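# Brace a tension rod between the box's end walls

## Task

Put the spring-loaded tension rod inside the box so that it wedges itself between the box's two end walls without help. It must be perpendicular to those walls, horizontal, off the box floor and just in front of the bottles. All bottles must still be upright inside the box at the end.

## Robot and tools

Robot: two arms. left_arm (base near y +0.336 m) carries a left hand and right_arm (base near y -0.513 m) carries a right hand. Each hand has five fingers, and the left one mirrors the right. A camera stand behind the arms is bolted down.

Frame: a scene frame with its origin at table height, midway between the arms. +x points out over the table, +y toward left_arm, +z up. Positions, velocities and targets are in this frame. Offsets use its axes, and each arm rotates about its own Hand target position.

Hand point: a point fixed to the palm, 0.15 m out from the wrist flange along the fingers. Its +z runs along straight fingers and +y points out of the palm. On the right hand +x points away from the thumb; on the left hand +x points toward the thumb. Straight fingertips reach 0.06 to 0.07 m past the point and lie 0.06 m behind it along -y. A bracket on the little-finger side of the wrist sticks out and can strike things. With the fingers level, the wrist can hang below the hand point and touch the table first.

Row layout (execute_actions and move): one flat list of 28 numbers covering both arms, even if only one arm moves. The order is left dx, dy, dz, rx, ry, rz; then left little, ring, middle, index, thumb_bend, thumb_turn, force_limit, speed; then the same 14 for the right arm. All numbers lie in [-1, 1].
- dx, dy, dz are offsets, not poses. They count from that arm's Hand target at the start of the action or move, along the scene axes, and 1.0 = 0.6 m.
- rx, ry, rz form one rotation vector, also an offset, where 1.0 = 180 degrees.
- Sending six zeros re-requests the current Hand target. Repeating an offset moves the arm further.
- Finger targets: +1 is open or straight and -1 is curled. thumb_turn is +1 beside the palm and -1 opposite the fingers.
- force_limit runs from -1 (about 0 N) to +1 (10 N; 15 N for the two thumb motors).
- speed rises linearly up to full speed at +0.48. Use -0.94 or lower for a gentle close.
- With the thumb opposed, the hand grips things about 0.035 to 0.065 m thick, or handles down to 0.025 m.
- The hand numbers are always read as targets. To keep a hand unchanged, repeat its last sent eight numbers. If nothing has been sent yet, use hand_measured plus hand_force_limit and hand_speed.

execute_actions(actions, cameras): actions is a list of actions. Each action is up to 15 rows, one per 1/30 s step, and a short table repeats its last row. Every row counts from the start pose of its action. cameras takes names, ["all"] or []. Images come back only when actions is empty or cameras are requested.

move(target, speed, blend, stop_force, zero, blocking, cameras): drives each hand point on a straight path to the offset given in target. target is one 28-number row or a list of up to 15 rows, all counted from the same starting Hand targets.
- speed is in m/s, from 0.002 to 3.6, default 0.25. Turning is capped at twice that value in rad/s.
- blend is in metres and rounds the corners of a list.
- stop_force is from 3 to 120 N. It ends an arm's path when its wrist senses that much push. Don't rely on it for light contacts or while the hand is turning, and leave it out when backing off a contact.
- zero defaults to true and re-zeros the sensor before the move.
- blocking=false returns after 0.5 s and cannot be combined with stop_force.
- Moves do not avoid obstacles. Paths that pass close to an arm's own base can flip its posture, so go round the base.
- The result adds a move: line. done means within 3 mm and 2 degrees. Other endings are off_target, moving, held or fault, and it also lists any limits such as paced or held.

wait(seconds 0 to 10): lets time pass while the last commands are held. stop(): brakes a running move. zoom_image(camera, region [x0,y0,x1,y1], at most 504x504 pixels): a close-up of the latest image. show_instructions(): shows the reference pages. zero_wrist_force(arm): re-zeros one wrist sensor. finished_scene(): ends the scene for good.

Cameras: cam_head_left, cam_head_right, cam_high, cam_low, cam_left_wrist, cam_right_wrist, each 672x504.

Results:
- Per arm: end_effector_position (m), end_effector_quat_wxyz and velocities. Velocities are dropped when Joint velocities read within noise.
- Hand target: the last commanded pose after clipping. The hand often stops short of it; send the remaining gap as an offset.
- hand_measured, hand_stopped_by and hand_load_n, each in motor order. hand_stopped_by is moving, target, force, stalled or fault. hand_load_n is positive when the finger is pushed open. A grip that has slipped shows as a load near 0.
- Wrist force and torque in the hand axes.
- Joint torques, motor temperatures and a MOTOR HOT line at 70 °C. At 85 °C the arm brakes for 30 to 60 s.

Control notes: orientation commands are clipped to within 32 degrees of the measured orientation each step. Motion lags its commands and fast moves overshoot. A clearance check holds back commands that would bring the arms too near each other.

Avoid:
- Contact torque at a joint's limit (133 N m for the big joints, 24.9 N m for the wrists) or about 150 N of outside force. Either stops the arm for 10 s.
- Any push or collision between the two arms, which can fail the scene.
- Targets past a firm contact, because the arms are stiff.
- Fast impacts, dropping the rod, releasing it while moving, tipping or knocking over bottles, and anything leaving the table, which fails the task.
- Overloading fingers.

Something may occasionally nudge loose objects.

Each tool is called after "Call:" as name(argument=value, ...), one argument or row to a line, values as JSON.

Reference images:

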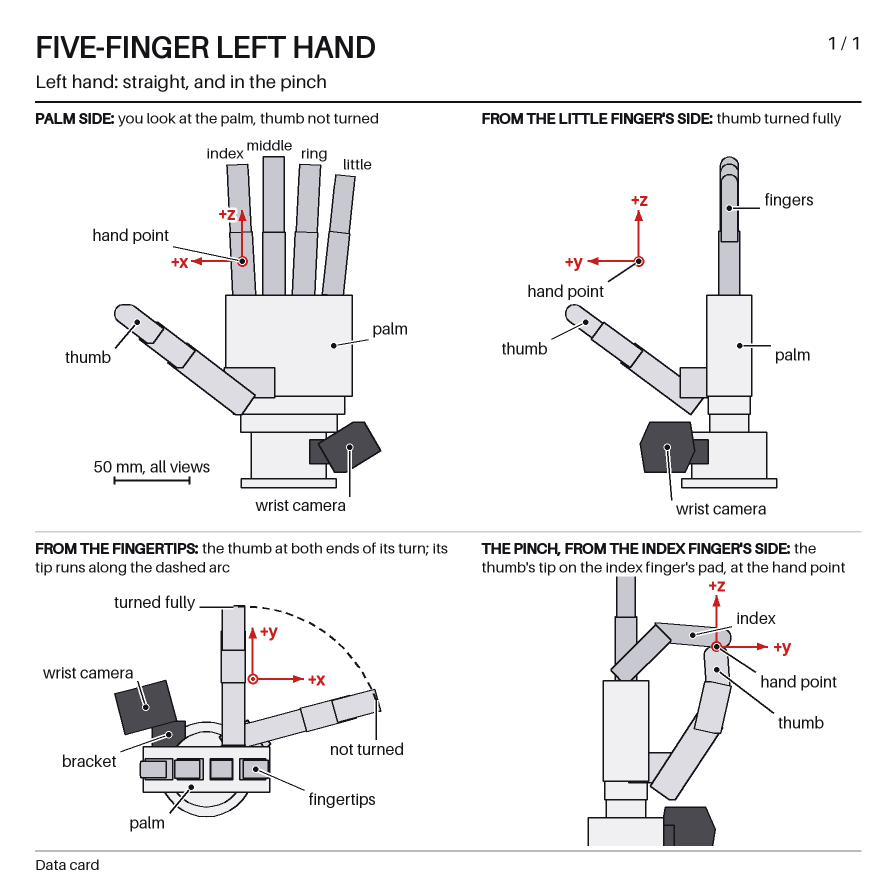

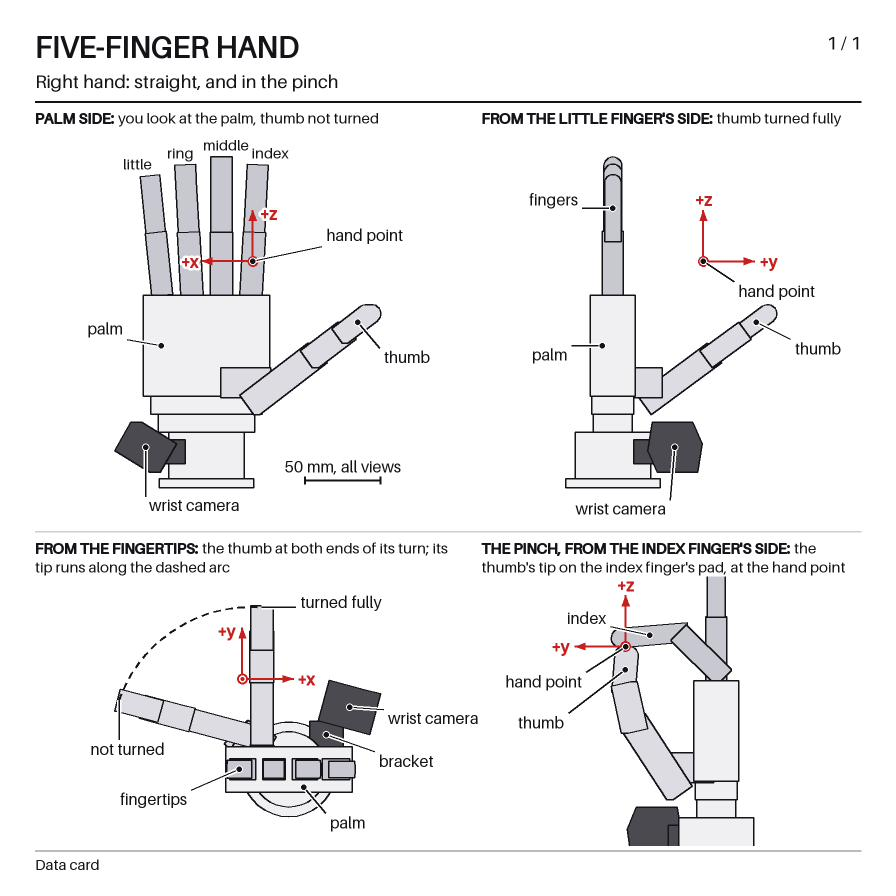

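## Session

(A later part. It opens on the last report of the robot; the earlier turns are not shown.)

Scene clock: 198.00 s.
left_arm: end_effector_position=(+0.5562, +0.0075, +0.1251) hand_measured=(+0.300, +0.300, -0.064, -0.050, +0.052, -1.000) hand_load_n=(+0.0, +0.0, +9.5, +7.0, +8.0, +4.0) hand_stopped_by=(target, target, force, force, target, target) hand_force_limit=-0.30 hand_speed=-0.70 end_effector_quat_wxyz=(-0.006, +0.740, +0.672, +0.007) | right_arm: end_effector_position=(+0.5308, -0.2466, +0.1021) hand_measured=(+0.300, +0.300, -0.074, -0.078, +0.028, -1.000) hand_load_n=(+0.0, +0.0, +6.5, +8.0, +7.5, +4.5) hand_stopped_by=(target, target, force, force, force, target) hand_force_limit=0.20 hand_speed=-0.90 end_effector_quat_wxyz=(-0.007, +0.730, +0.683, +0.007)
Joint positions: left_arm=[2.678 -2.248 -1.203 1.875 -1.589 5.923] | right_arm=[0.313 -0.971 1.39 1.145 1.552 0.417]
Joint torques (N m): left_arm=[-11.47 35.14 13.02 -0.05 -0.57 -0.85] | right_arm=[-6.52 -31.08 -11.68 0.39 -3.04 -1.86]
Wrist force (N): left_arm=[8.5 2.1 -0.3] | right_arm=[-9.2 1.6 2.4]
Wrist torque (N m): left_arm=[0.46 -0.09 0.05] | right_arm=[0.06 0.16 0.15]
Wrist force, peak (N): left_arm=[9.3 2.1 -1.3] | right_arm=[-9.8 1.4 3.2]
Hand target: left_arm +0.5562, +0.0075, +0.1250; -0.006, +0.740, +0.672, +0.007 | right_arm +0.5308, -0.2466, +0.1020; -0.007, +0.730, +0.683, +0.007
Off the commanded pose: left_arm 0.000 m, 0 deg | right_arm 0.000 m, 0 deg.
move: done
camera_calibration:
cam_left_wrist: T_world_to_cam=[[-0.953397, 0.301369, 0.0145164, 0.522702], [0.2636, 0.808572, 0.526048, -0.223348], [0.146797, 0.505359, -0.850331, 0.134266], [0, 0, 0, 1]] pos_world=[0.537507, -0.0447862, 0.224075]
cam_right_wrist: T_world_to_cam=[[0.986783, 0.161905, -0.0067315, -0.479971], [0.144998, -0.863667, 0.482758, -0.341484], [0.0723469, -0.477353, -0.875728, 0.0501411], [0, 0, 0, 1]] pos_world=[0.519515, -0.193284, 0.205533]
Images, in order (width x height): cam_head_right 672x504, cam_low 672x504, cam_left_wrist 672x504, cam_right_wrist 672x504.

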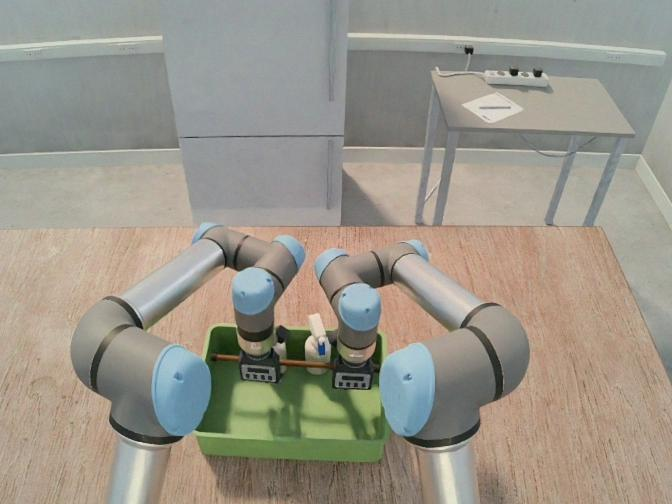

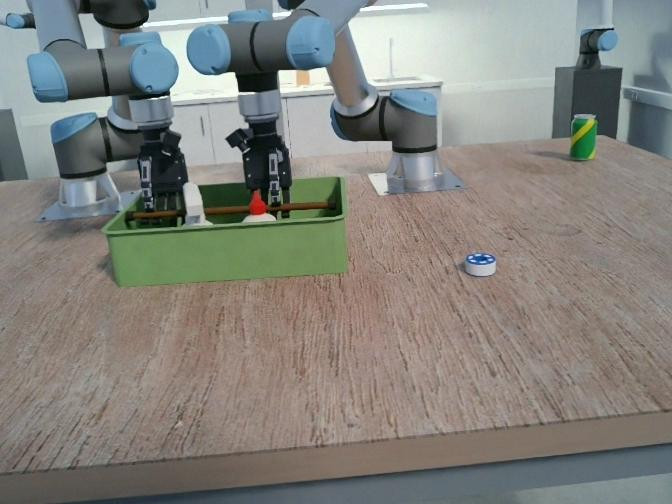

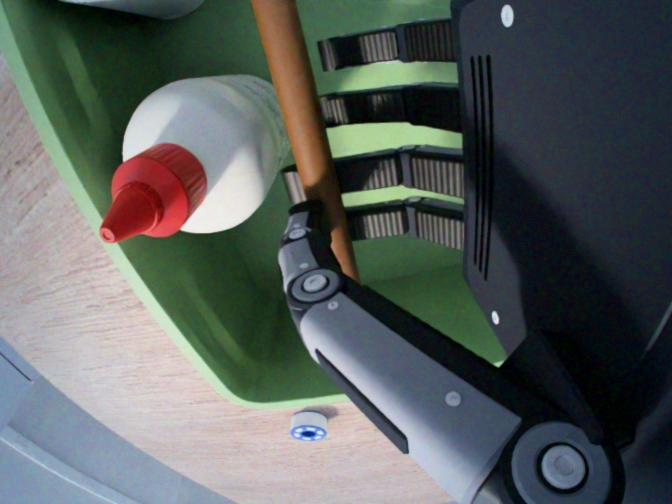

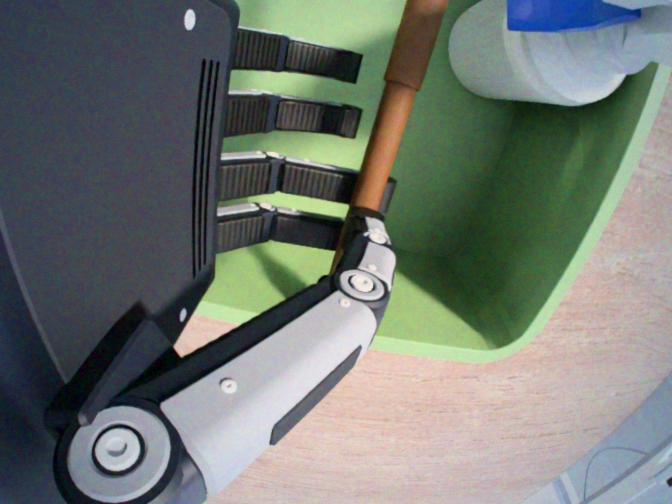

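Call:
move(
  target=[0,0,-0.0533,0,0,0, 0.3,0.3,-0.5,-0.5,0.05,-1,-0.3,-0.7, 0,0,-0.0533,0,0,0, 0.3,0.3,-0.55,-0.55,-0.4,-1,0.2,-0.9],
  speed=0.03,
  cameras=["cam_head_right","cam_low","cam_left_wrist","cam_right_wrist","cam_high","cam_head_left"],
)

Call:
zoom_image(
  camera="cam_low",
  region=[80, 130, 400, 300],
)

Call:
zoom_image(
  camera="cam_head_right",
  region=[180, 300, 420, 480],
)

Call:
zoom_image(
  camera="cam_head_left",
  region=[180, 300, 420, 480],
)

Scene clock: 200.10 s.
left_arm: end_effector_position=(+0.5562, +0.0075, +0.0932) hand_measured=(+0.300, +0.300, -0.064, -0.050, +0.052, -1.000) hand_load_n=(+0.0, +0.0, +9.5, +7.0, +8.0, +4.0) hand_stopped_by=(target, target, force, force, target, target) hand_force_limit=-0.30 hand_speed=-0.70 end_effector_quat_wxyz=(-0.006, +0.740, +0.672, +0.007) | right_arm: end_effector_position=(+0.5308, -0.2466, +0.0702) hand_measured=(+0.300, +0.300, -0.074, -0.078, +0.028, -1.000) hand_load_n=(+0.0, +0.0, +6.5, +8.5, +7.5, +4.5) hand_stopped_by=(target, target, force, force, force, target) hand_force_limit=0.20 hand_speed=-0.90 end_effector_quat_wxyz=(-0.007, +0.730, +0.683, +0.007)
Joint positions: left_arm=[2.678 -2.275 -1.243 1.941 -1.589 5.923] | right_arm=[0.313 -0.938 1.425 1.078 1.552 0.417]
Joint torques (N m): left_arm=[-11.13 35.81 10.84 0.25 -0.23 -0.82] | right_arm=[-5.1 -29.55 -11.99 0.02 -3.18 -1.46]
Wrist force (N): left_arm=[9.0 2.1 -1.7] | right_arm=[-9.4 1.3 1.1]
Wrist torque (N m): left_arm=[0.46 -0.12 0.06] | right_arm=[0.02 0.11 0.16]
Wrist force, peak (N): left_arm=[9.0 2.1 -1.7] | right_arm=[-9.6 1.2 1.7]
Hand target: left_arm +0.5562, +0.0075, +0.0930; -0.006, +0.740, +0.672, +0.007 | right_arm +0.5308, -0.2466, +0.0700; -0.007, +0.730, +0.683, +0.007
Off the commanded pose: left_arm 0.000 m, 0 deg | right_arm 0.000 m, 0 deg.
move: done
camera_calibration:
cam_left_wrist: T_world_to_cam=[[-0.953395, 0.301374, 0.0145577, 0.523156], [0.263605, 0.808496, 0.526162, -0.206595], [0.146802, 0.505477, -0.85026, 0.10713], [0, 0, 0, 1]] pos_world=[0.537507, -0.0447864, 0.192175]
cam_right_wrist: T_world_to_cam=[[0.986799, 0.161815, -0.00666282, -0.480223], [0.144897, -0.863749, 0.482642, -0.326027], [0.072344, -0.477236, -0.875792, 0.0222405], [0, 0, 0, 1]] pos_world=[0.519514, -0.193284, 0.173633]

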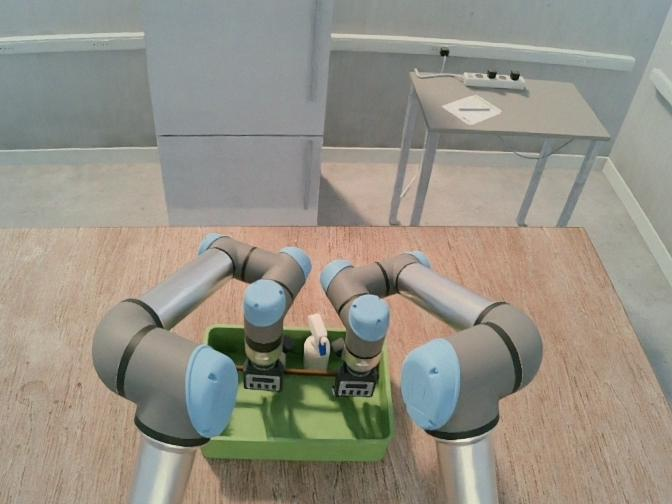

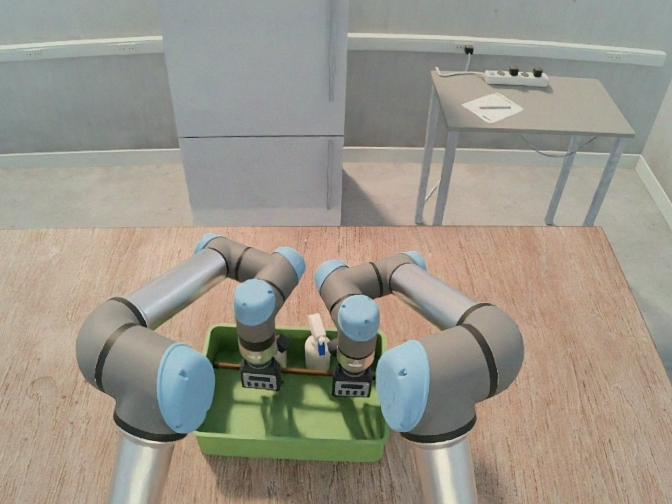

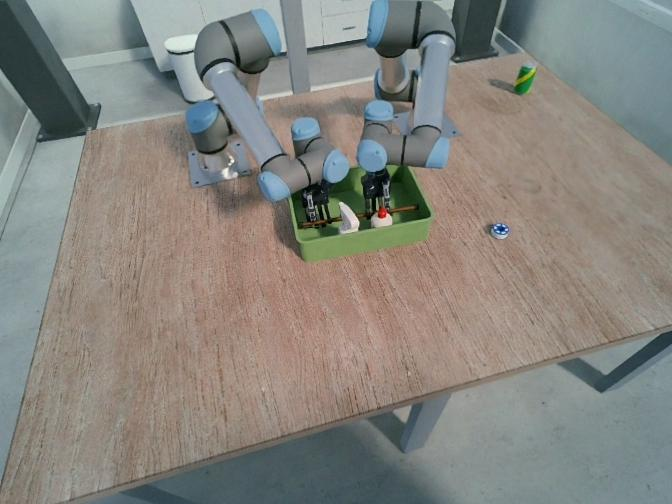

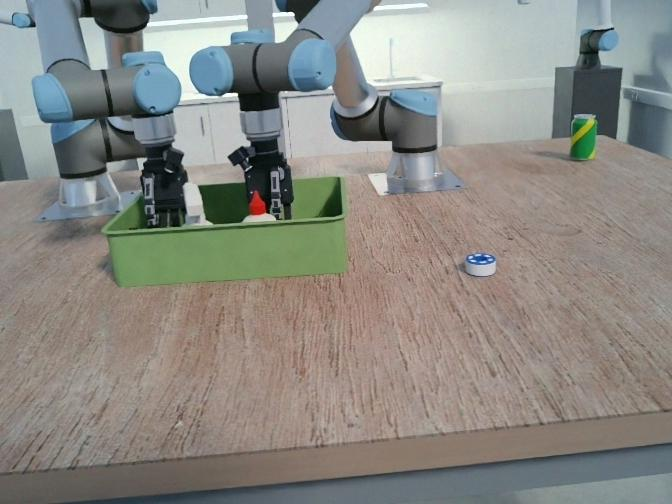

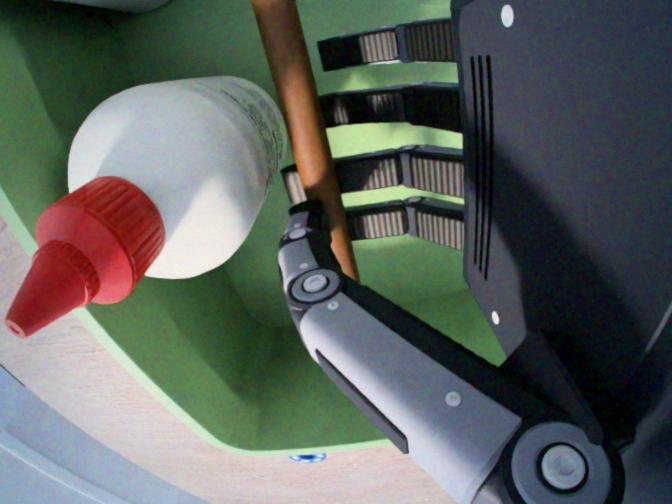

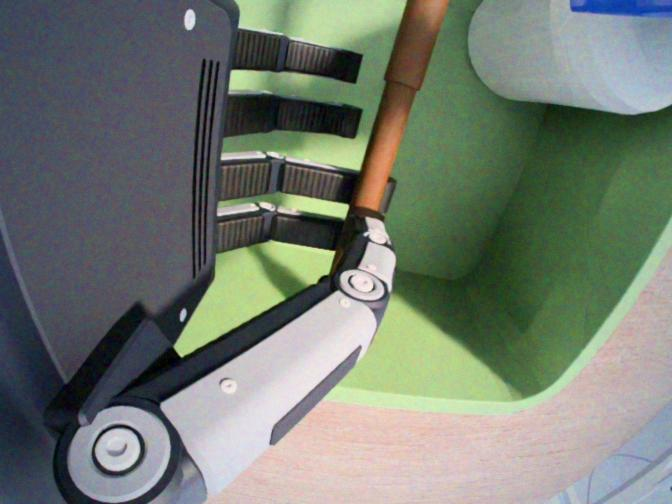

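Scaled by 1.575 from the camera's 672x504 image, which has a finer 960x720 frame.

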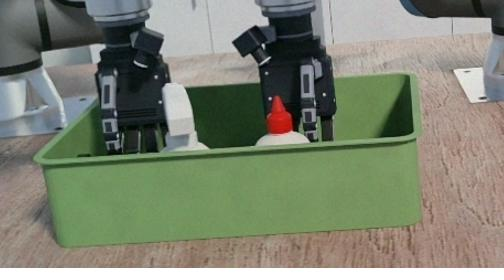

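Scaled by 2.100 from the camera's 672x504 image, which has a finer 960x720 frame.

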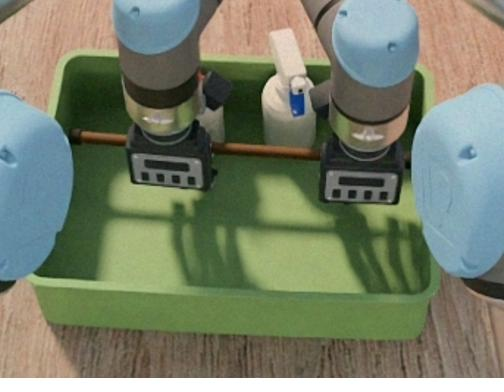

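Scaled by 2.100 from the camera's 672x504 image, which has a finer 960x720 frame.

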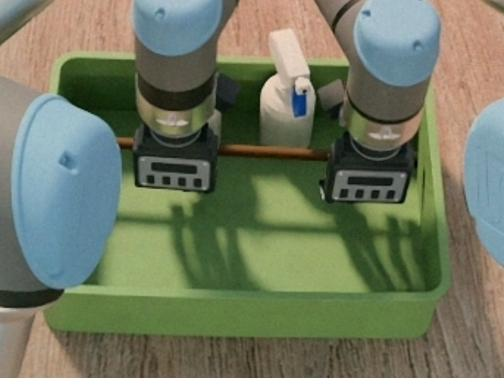

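Call:
move(
  target=[0.0003,0.005,0,0,0,0, 0.3,0.3,-0.5,-0.5,0.05,-1,-0.3,-0.7, -0.0003,-0.005,0,0,0,0, 0.3,0.3,-0.55,-0.55,-0.4,-1,0.2,-0.9],
  speed=0.02,
)

Call:
move(
  target=[0.0003,0.005,0,0,0,0, 0.3,0.3,-0.5,-0.5,0.05,-1,-0.3,-0.7, -0.0003,-0.005,0,0,0,0, 0.3,0.3,-0.55,-0.55,-0.4,-1,0.2,-0.9],
  speed=0.02,
  cameras=["cam_head_right","cam_head_left","cam_right_wrist"],
)

Call:
zoom_image(
  camera="cam_head_right",
  region=[180, 300, 420, 480],
)

Scene clock: 202.40 s.
left_arm: end_effector_position=(+0.5563, +0.0103, +0.0930) hand_measured=(+0.300, +0.300, -0.064, -0.050, +0.052, -1.000) hand_load_n=(+0.0, +0.0, +9.5, +7.0, +8.0, +4.0) hand_stopped_by=(target, target, force, force, target, target) hand_force_limit=-0.30 hand_speed=-0.70 end_effector_quat_wxyz=(-0.006, +0.740, +0.672, +0.007) | right_arm: end_effector_position=(+0.5306, -0.2494, +0.0700) hand_measured=(+0.300, +0.300, -0.074, -0.078, +0.028, -1.000) hand_load_n=(+0.0, +0.0, +6.5, +8.0, +8.0, +4.0) hand_stopped_by=(target, target, force, force, force, target) hand_force_limit=0.20 hand_speed=-0.90 end_effector_quat_wxyz=(-0.007, +0.730, +0.683, +0.007)
Joint positions: left_arm=[2.683 -2.271 -1.25 1.945 -1.589 5.927] | right_arm=[0.308 -0.941 1.431 1.075 1.552 0.411]
Joint torques (N m): left_arm=[3.28 51.93 12.61 0.24 -0.43 2.17] | right_arm=[-6.32 -44.08 -13.19 0.33 -2.98 -1.75]
Wrist force (N): left_arm=[8.5 2.3 -0.3] | right_arm=[-8.9 1.3 2.7]
Wrist torque (N m): left_arm=[0.45 -0.11 -0.05] | right_arm=[0.01 0.10 0.15]
Wrist force, peak (N): left_arm=[9.3 2.2 -1.8] | right_arm=[-9.6 1.3 3.0]
Hand target: left_arm +0.5564, +0.0105, +0.0930; -0.006, +0.740, +0.672, +0.007 | right_arm +0.5306, -0.2496, +0.0700; -0.007, +0.730, +0.683, +0.007
Off the commanded pose: left_arm 0.000 m, 0 deg | right_arm 0.000 m, 0 deg.
move: done

Scene clock: 203.13 s.
left_arm: end_effector_position=(+0.5565, +0.0133, +0.0930) hand_measured=(+0.300, +0.300, -0.064, -0.050, +0.052, -1.000) hand_load_n=(+0.0, +0.0, +9.5, +7.0, +8.0, +4.5) hand_stopped_by=(target, target, force, force, target, target) hand_force_limit=-0.30 hand_speed=-0.70 end_effector_quat_wxyz=(-0.006, +0.740, +0.672, +0.007) | right_arm: end_effector_position=(+0.5305, -0.2524, +0.0700) hand_measured=(+0.300, +0.300, -0.074, -0.078, +0.028, -1.000) hand_load_n=(+0.0, +0.0, +7.0, +8.5, +7.5, +4.0) hand_stopped_by=(target, target, force, force, force, target) hand_force_limit=0.20 hand_speed=-0.90 end_effector_quat_wxyz=(-0.007, +0.730, +0.683, +0.007)
Joint positions: left_arm=[2.688 -2.267 -1.257 1.948 -1.589 5.933] | right_arm=[0.302 -0.945 1.438 1.072 1.552 0.406]
Joint torques (N m): left_arm=[4.44 50.48 10.97 0.35 -0.47 2.32] | right_arm=[-4.68 -43.78 -9.91 0.47 -3.11 -1.98]
Wrist force (N): left_arm=[8.4 2.3 0.2] | right_arm=[-8.8 1.4 2.9]
Wrist torque (N m): left_arm=[0.45 -0.10 -0.06] | right_arm=[0.05 0.11 0.14]
Wrist force, peak (N): left_arm=[8.6 2.0 0.2] | right_arm=[-9.0 1.3 3.2]
Hand target: left_arm +0.5565, +0.0135, +0.0930; -0.006, +0.740, +0.672, +0.007 | right_arm +0.5304, -0.2526, +0.0700; -0.007, +0.730, +0.683, +0.007
Off the commanded pose: left_arm 0.000 m, 0 deg | right_arm 0.000 m, 0 deg.
move: done
camera_calibration:
cam_right_wrist: T_world_to_cam=[[0.986799, 0.161815, -0.00666282, -0.47899], [0.144897, -0.863749, 0.482642, -0.330897], [0.072344, -0.477236, -0.875792, 0.0193191], [0, 0, 0, 1]] pos_world=[0.519214, -0.199084, 0.173433]
Images, in order (width x height): cam_head_left 672x504, cam_head_right 672x504, cam_right_wrist 672x504.

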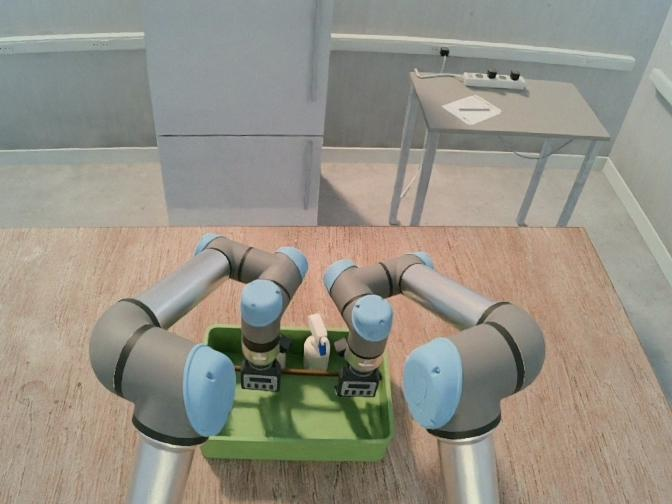

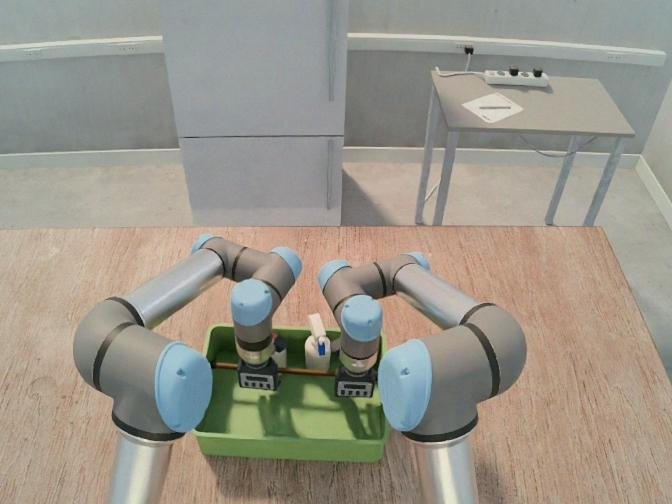

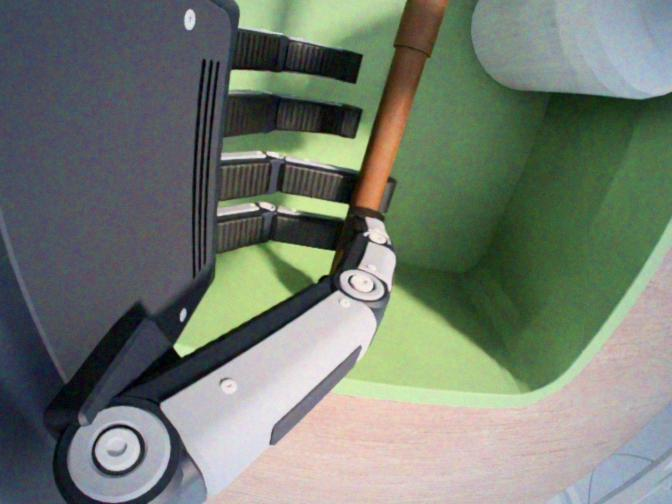

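Scaled by 2.100 from the camera's 672x504 image, which has a finer 960x720 frame.

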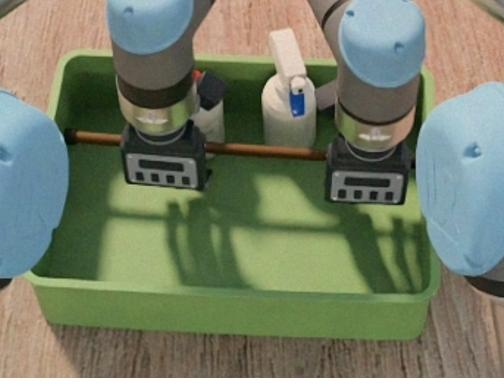

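Call:
move(
  target=[0.0003,0.005,0,0,0,0, 0.3,0.3,-0.5,-0.5,0.05,-1,-0.3,-0.7, -0.0003,-0.005,0,0,0,0, 0.3,0.3,-0.55,-0.55,-0.4,-1,0.2,-0.9],
  speed=0.02,
)

Call:
move(
  target=[0.0003,0.005,0,0,0,0, 0.3,0.3,-0.5,-0.5,0.05,-1,-0.3,-0.7, -0.0003,-0.005,0,0,0,0, 0.3,0.3,-0.55,-0.55,-0.4,-1,0.2,-0.9],
  speed=0.02,
  cameras=["cam_head_right","cam_head_left"],
)

Call:
zoom_image(
  camera="cam_head_right",
  region=[180, 300, 420, 480],
)

Scene clock: 204.47 s.
left_arm: end_effector_position=(+0.5567, +0.0163, +0.0930) hand_measured=(+0.300, +0.300, -0.064, -0.050, +0.052, -1.000) hand_load_n=(+0.0, +0.0, +9.5, +7.0, +8.0, +4.0) hand_stopped_by=(target, target, force, force, target, target) hand_force_limit=-0.30 hand_speed=-0.70 end_effector_quat_wxyz=(-0.006, +0.740, +0.672, +0.007) | right_arm: end_effector_position=(+0.5303, -0.2554, +0.0700) hand_measured=(+0.300, +0.300, -0.074, -0.078, +0.028, -1.000) hand_load_n=(+0.0, +0.0, +6.5, +8.5, +7.5, +4.0) hand_stopped_by=(target, target, force, force, force, target) hand_force_limit=0.20 hand_speed=-0.90 end_effector_quat_wxyz=(-0.007, +0.730, +0.683, +0.007)
Joint positions: left_arm=[2.693 -2.263 -1.265 1.951 -1.589 5.938] | right_arm=[0.297 -0.949 1.445 1.069 1.552 0.4]
Joint torques (N m): left_arm=[3.81 50.35 9.56 0.21 -0.52 2.37] | right_arm=[-4.74 -43.86 -10.92 0.17 -2.51 -1.62]
Wrist force (N): left_arm=[8.3 2.1 -0.1] | right_arm=[-8.1 0.8 2.8]
Wrist torque (N m): left_arm=[0.42 -0.11 -0.06] | right_arm=[-0.01 0.17 0.11]
Wrist force, peak (N): left_arm=[8.5 2.1 -1.5] | right_arm=[-9.0 1.0 3.2]
Hand target: left_arm +0.5567, +0.0165, +0.0930; -0.006, +0.740, +0.672, +0.007 | right_arm +0.5303, -0.2556, +0.0700; -0.007, +0.730, +0.683, +0.007
Off the commanded pose: left_arm 0.000 m, 0 deg | right_arm 0.000 m, 0 deg.
move: done

Scene clock: 205.17 s.
left_arm: end_effector_position=(+0.5569, +0.0192, +0.0930) hand_measured=(+0.300, +0.300, -0.064, -0.050, +0.052, -1.000) hand_load_n=(+0.0, +0.0, +9.0, +6.5, +8.5, -1.0) hand_stopped_by=(target, target, force, force, target, target) hand_force_limit=-0.30 hand_speed=-0.70 end_effector_quat_wxyz=(-0.006, +0.740, +0.672, +0.007) | right_arm: end_effector_position=(+0.5301, -0.2583, +0.0700) hand_measured=(+0.300, +0.300, -0.074, -0.078, +0.028, -1.000) hand_load_n=(+0.0, +0.0, +7.0, +8.0, +8.0, -1.5) hand_stopped_by=(target, target, force, force, force, target) hand_force_limit=0.20 hand_speed=-0.90 end_effector_quat_wxyz=(-0.007, +0.730, +0.683, +0.007)
Joint positions: left_arm=[2.698 -2.259 -1.272 1.955 -1.589 5.943] | right_arm=[0.291 -0.953 1.452 1.066 1.552 0.395]
Joint torques (N m): left_arm=[12.89 46.95 8.54 -2.23 -1.6 1.18] | right_arm=[-14.96 -42.39 -7.71 2.79 3.92 -0.31]
Wrist force (N): left_arm=[-14.0 2.7 -2.2] | right_arm=[13.0 1.4 1.9]
Wrist torque (N m): left_arm=[0.45 -0.15 -0.25] | right_arm=[0.01 0.32 0.15]
Wrist force, peak (N): left_arm=[-14.0 2.7 -2.2] | right_arm=[13.0 1.4 1.9]
Hand target: left_arm +0.5569, +0.0195, +0.0930; -0.006, +0.740, +0.672, +0.007 | right_arm +0.5301, -0.2586, +0.0700; -0.007, +0.730, +0.683, +0.007
Off the commanded pose: left_arm 0.000 m, 0 deg | right_arm 0.000 m, 0 deg.
move: done
Images, in order (width x height): cam_head_left 672x504, cam_head_right 672x504.

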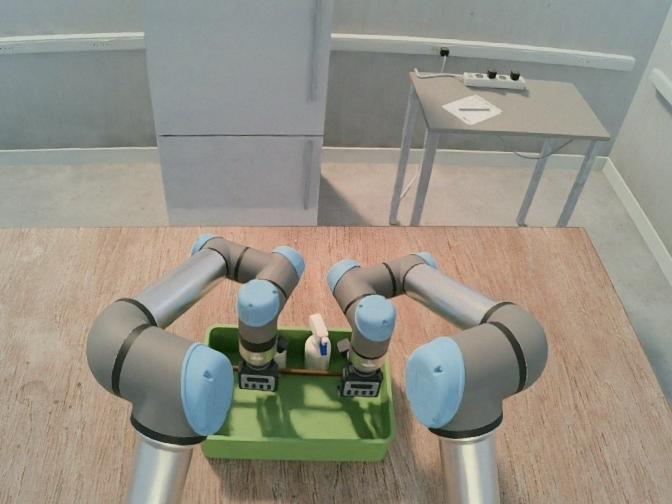

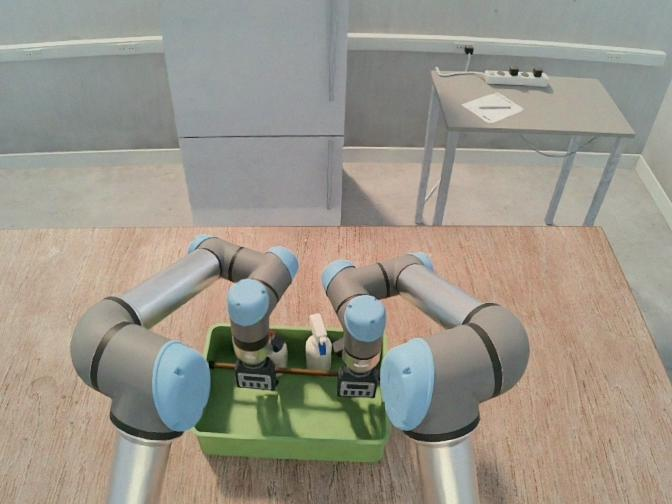

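Scaled by 2.100 from the camera's 672x504 image, which has a finer 960x720 frame.

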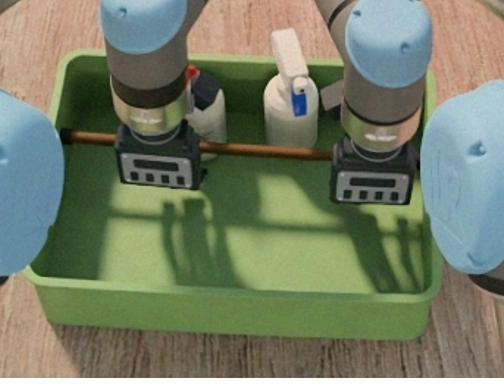

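Call:
move(
  target=[0,-0.0013,0,0,0,0, 0.3,0.3,-0.5,-0.5,0.05,-1,-0.3,-0.7, 0,0.0013,0,0,0,0, 0.3,0.3,-0.55,-0.55,-0.4,-1,0.2,-0.9],
  speed=0.01,
)

Scene clock: 206.33 s.
left_arm: end_effector_position=(+0.5569, +0.0188, +0.0930) hand_measured=(+0.300, +0.300, -0.064, -0.050, +0.052, -1.000) hand_load_n=(+0.0, +0.0, +9.5, +7.0, +8.0, -0.5) hand_stopped_by=(target, target, force, force, target, target) hand_force_limit=-0.30 hand_speed=-0.70 end_effector_quat_wxyz=(-0.006, +0.740, +0.672, +0.007) | right_arm: end_effector_position=(+0.5301, -0.2579, +0.0700) hand_measured=(+0.300, +0.300, -0.074, -0.078, +0.028, -1.000) hand_load_n=(+0.0, +0.0, +7.0, +8.0, +8.0, -1.0) hand_stopped_by=(target, target, force, force, force, target) hand_force_limit=0.20 hand_speed=-0.90 end_effector_quat_wxyz=(-0.007, +0.730, +0.683, +0.007)
Joint positions: left_arm=[2.698 -2.26 -1.27 1.954 -1.589 5.942] | right_arm=[0.292 -0.953 1.451 1.067 1.552 0.396]
Joint torques (N m): left_arm=[-4.24 36.19 25.48 -4.79 -3.26 -1.61] | right_arm=[10.05 -29.72 -22.87 4.29 1.67 1.56]
Wrist force (N): left_arm=[-3.8 2.0 -0.7] | right_arm=[2.2 1.9 2.1]
Wrist torque (N m): left_arm=[0.44 -0.09 -0.07] | right_arm=[0.05 0.20 0.02]
Wrist force, peak (N): left_arm=[-17.2 2.7 -2.6] | right_arm=[15.4 1.5 3.6]
Hand target: left_arm +0.5569, +0.0187, +0.0930; -0.006, +0.740, +0.672, +0.007 | right_arm +0.5301, -0.2578, +0.0700; -0.007, +0.730, +0.683, +0.007
Off the commanded pose: left_arm 0.000 m, 0 deg | right_arm 0.000 m, 0 deg.
move: done

Call:
move(
  target=[0,-0.0004,0,0,0,0, 0.3,0.3,-0.5,-0.5,0.05,-1,-0.3,-0.7, 0,0.0002,0,0,0,0, 0.3,0.3,0.1,0.1,0.4,-1,0.2,-0.7],
  speed=0.01,
  cameras=["cam_head_right","cam_right_wrist","cam_low"],
)

Call:
zoom_image(
  camera="cam_head_right",
  region=[180, 300, 420, 480],
)

Scene clock: 209.57 s.
left_arm: end_effector_position=(+0.5569, +0.0185, +0.0930) hand_measured=(+0.300, +0.300, -0.064, -0.050, +0.052, -1.000) hand_load_n=(+0.0, +0.0, +9.5, +7.0, +8.0, +0.0) hand_stopped_by=(target, target, force, force, target, target) hand_force_limit=-0.30 hand_speed=-0.70 end_effector_quat_wxyz=(-0.006, +0.740, +0.672, +0.007) | right_arm: end_effector_position=(+0.5301, -0.2577, +0.0700) hand_measured=(+0.300, +0.300, +0.100, +0.100, +0.400, -1.000) hand_load_n=(+0.0, +0.0, +0.0, +0.0, +0.0, +0.0) hand_stopped_by=(target, target, target, target, target, target) hand_force_limit=0.20 hand_speed=-0.70 end_effector_quat_wxyz=(-0.007, +0.730, +0.683, +0.007)
Joint positions: left_arm=[2.697 -2.26 -1.27 1.954 -1.589 5.942] | right_arm=[0.292 -0.952 1.45 1.067 1.552 0.396]
Joint torques (N m): left_arm=[-7.78 37.38 26.25 -4.51 0.74 -1.35] | right_arm=[11.76 -29.11 -23.16 2.43 -0.62 1.54]
Wrist force (N): left_arm=[1.0 2.5 -0.1] | right_arm=[-1.3 1.0 1.5]
Wrist torque (N m): left_arm=[0.44 -0.13 -0.07] | right_arm=[-0.03 0.19 -0.03]
Wrist force, peak (N): left_arm=[-3.5 2.0 0.7] | right_arm=[0.0 -0.6 -4.4]
Hand target: left_arm +0.5569, +0.0185, +0.0930; -0.006, +0.740, +0.672, +0.007 | right_arm +0.5301, -0.2577, +0.0700; -0.007, +0.730, +0.683, +0.007
Off the commanded pose: left_arm 0.000 m, 0 deg | right_arm 0.000 m, 0 deg.
move: done
camera_calibration:
cam_right_wrist: T_world_to_cam=[[0.986799, 0.161815, -0.00666282, -0.477737], [0.144897, -0.863749, 0.482642, -0.335417], [0.072344, -0.477236, -0.875792, 0.0168187], [0, 0, 0, 1]] pos_world=[0.518814, -0.204384, 0.173433]
Images, in order (width x height): cam_head_right 672x504, cam_low 672x504, cam_right_wrist 672x504.

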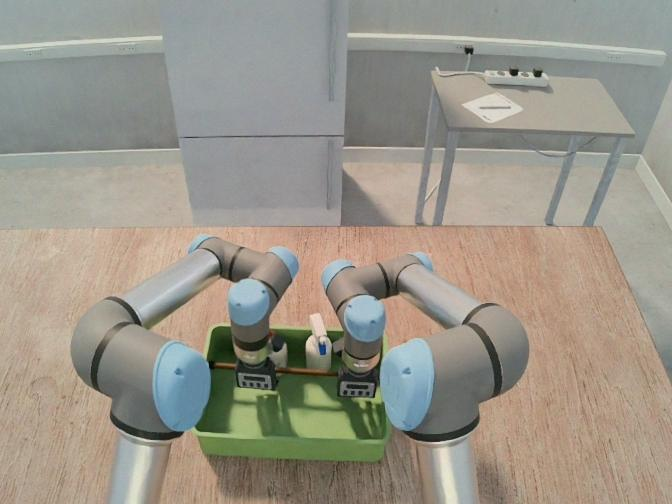

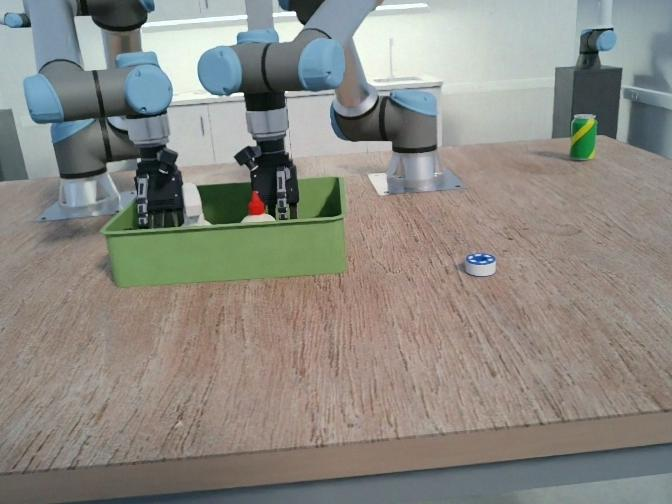

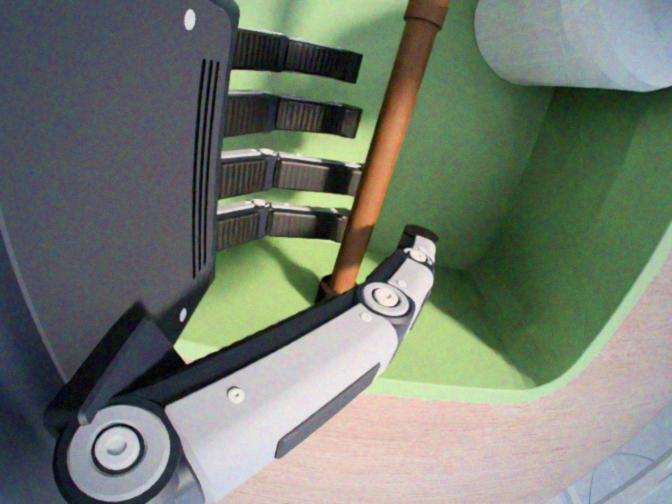

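Scaled by 2.100 from the camera's 672x504 image, which has a finer 960x720 frame.

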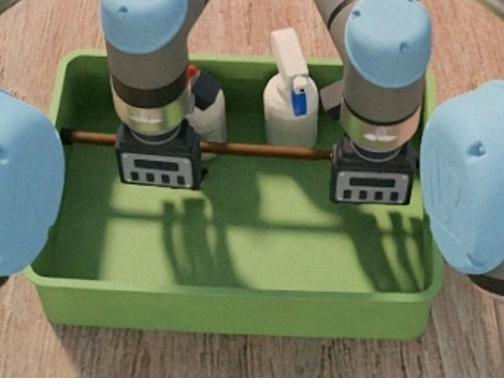

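Call:
move(
  target=[0,0,0,0,0,0, 0.3,0.3,-0.5,-0.5,0.05,-1,-0.3,-0.7, 0,0,0,0,0,0, 0.3,0.3,0.3,0.3,1,-1,0.2,-0.3],
)

Call:
move(
  target=[
    [0,0,0,0,0,0, 0.3,0.3,-0.5,-0.5,0.05,-1,-0.3,-0.7, -0.06,0.004,0,0,0,0, 0.3,0.3,0.3,0.3,1,-1,0.2,-0.3],
    [0,0,0,0,0,0, 0.3,0.3,-0.5,-0.5,0.05,-1,-0.3,-0.7, -0.06,0.004,0.35,0,0,0, 0.3,0.3,0.3,0.3,1,-1,0.2,-0.3],
  ],
  speed=[0.04,0.1],
  cameras=["cam_head_right","cam_right_wrist","cam_low","cam_high","cam_head_left"],
)

Call:
zoom_image(
  camera="cam_head_right",
  region=[180, 300, 420, 480],
)

Call:
zoom_image(
  camera="cam_high",
  region=[270, 150, 450, 270],
)

Scene clock: 211.37 s.
left_arm: end_effector_position=(+0.5569, +0.0185, +0.0930) hand_measured=(+0.300, +0.300, -0.064, -0.050, +0.052, -1.000) hand_load_n=(+0.0, +0.0, +9.5, +7.0, +8.0, +0.0) hand_stopped_by=(target, target, force, force, target, target) hand_force_limit=-0.30 hand_speed=-0.70 end_effector_quat_wxyz=(-0.006, +0.740, +0.672, +0.007) | right_arm: end_effector_position=(+0.5301, -0.2577, +0.0700) hand_measured=(+0.300, +0.300, +0.300, +0.300, +1.000, -1.000) hand_load_n=(+0.0, +0.0, +0.0, +0.0, +0.0, +0.0) hand_stopped_by=(target, target, target, target, target, target) hand_force_limit=0.20 hand_speed=-0.30 end_effector_quat_wxyz=(-0.007, +0.730, +0.683, +0.007)
Joint positions: left_arm=[2.697 -2.26 -1.27 1.954 -1.589 5.942] | right_arm=[0.292 -0.952 1.45 1.067 1.552 0.396]
Joint torques (N m): left_arm=[-8.38 37.49 26.43 -4.57 0.95 -1.34] | right_arm=[10.89 -30.18 -21.18 3.4 -0.27 1.48]
Wrist force (N): left_arm=[1.1 2.6 0.4] | right_arm=[-1.5 1.1 1.5]
Wrist torque (N m): left_arm=[0.45 -0.12 -0.06] | right_arm=[0.00 0.22 -0.04]
Wrist force, peak (N): left_arm=[1.2 2.9 1.5] | right_arm=[-1.3 1.5 1.6]
Hand target: left_arm +0.5569, +0.0185, +0.0930; -0.006, +0.740, +0.672, +0.007 | right_arm +0.5301, -0.2577, +0.0700; -0.007, +0.730, +0.683, +0.007
Off the commanded pose: left_arm 0.000 m, 0 deg | right_arm 0.000 m, 0 deg.
move: done

Scene clock: 215.37 s.
left_arm: end_effector_position=(+0.5569, +0.0185, +0.0930) hand_measured=(+0.300, +0.300, -0.064, -0.050, +0.052, -1.000) hand_load_n=(+0.0, +0.0, +9.0, +7.0, +8.5, +0.0) hand_stopped_by=(target, target, force, force, target, target) hand_force_limit=-0.30 hand_speed=-0.70 end_effector_quat_wxyz=(-0.006, +0.740, +0.672, +0.007) | right_arm: end_effector_position=(+0.4941, -0.2553, +0.2799) hand_measured=(+0.300, +0.300, +0.300, +0.300, +1.000, -1.000) hand_load_n=(+0.0, +0.0, +0.0, +0.0, -0.5, +0.0) hand_stopped_by=(target, target, target, target, target, target) hand_force_limit=0.20 hand_speed=-0.30 end_effector_quat_wxyz=(-0.007, +0.730, +0.683, +0.007)
Joint positions: left_arm=[2.697 -2.26 -1.27 1.954 -1.589 5.942] | right_arm=[0.323 -1.159 1.211 1.512 1.552 0.426]
Joint torques (N m): left_arm=[-7.47 36.83 26.38 -4.48 1.09 -1.41] | right_arm=[-8.9 -23.58 -26.79 3.89 0.83 1.39]
Wrist force (N): left_arm=[1.0 2.5 -0.5] | right_arm=[-1.2 1.2 1.3]
Wrist torque (N m): left_arm=[0.45 -0.13 -0.06] | right_arm=[0.03 0.20 -0.03]
Wrist force, peak (N): left_arm=[1.3 2.8 1.6] | right_arm=[-1.2 1.5 1.8]
Hand target: left_arm +0.5569, +0.0185, +0.0930; -0.006, +0.740, +0.672, +0.007 | right_arm +0.4941, -0.2553, +0.2800; -0.007, +0.730, +0.683, +0.007
Off the commanded pose: left_arm 0.000 m, 0 deg | right_arm 0.000 m, 0 deg.
move: done
camera_calibration:
cam_right_wrist: T_world_to_cam=[[0.986791, 0.161868, -0.0065618, -0.441227], [0.1449, -0.863783, 0.482579, -0.429371], [0.0724463, -0.477155, -0.875828, 0.20429], [0, 0, 0, 1]] pos_world=[0.482814, -0.201984, 0.383233]
Images, in order (width x height): cam_head_left 672x504, cam_head_right 672x504, cam_high 672x504, cam_low 672x504, cam_right_wrist 672x504.

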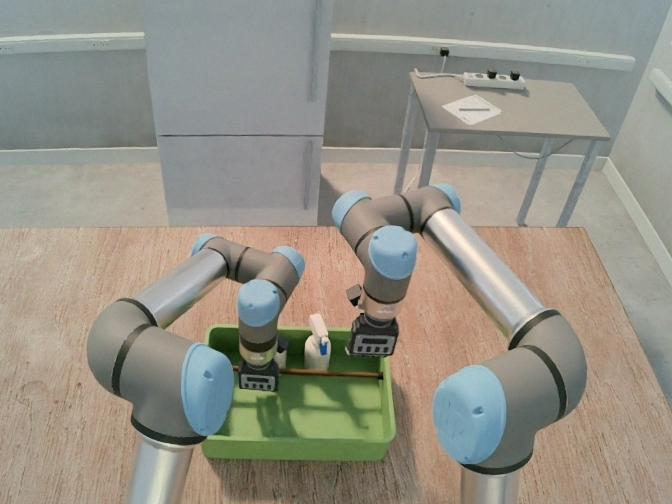

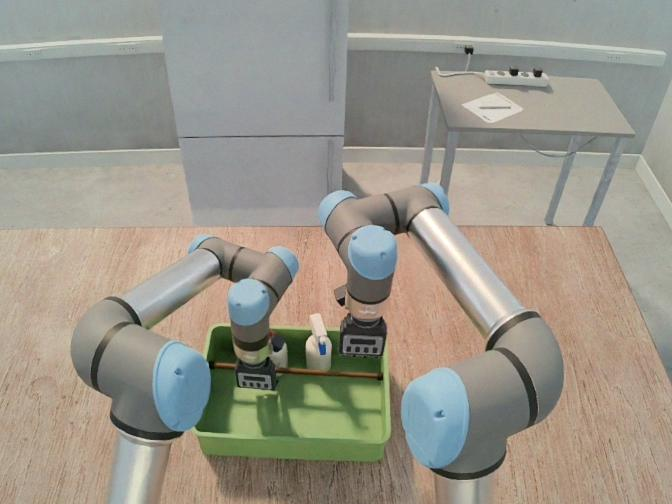

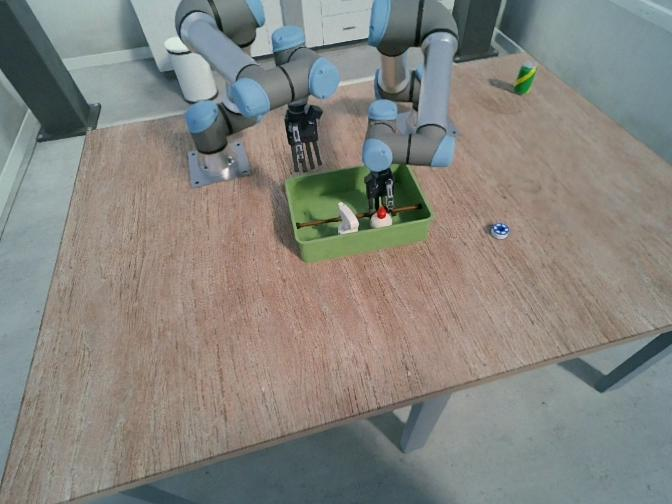

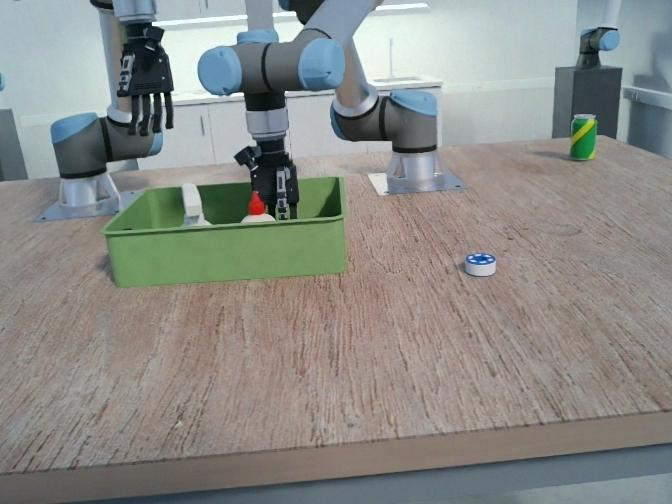

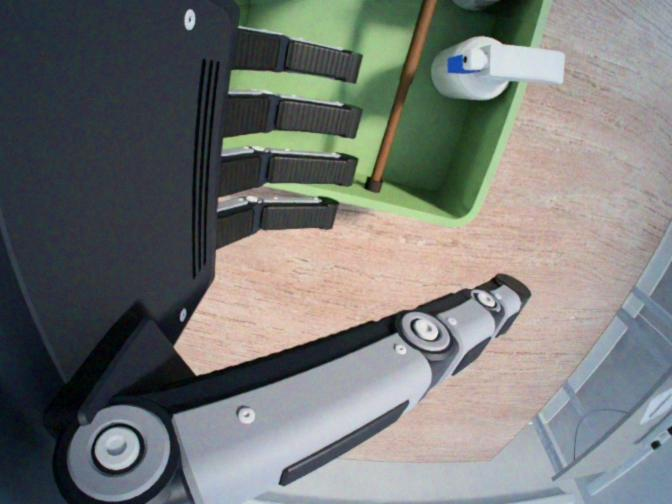

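Scaled by 2.100 from the camera's 672x504 image, which has a finer 960x720 frame.

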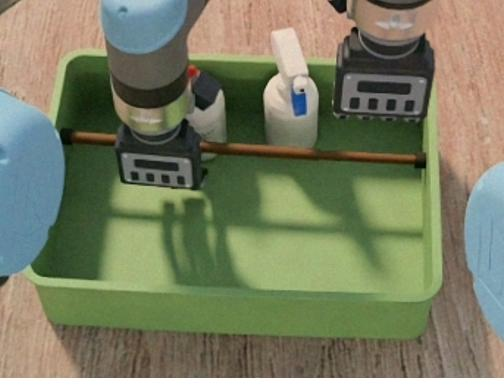

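Scaled by 2.800 from the camera's 672x504 image, which has a finer 960x720 frame.

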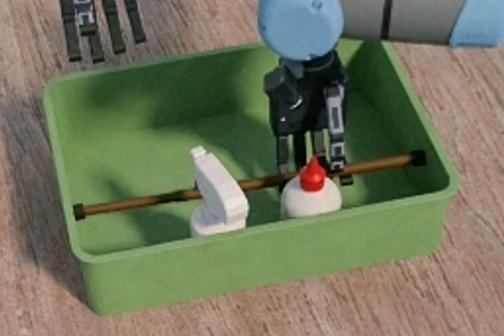

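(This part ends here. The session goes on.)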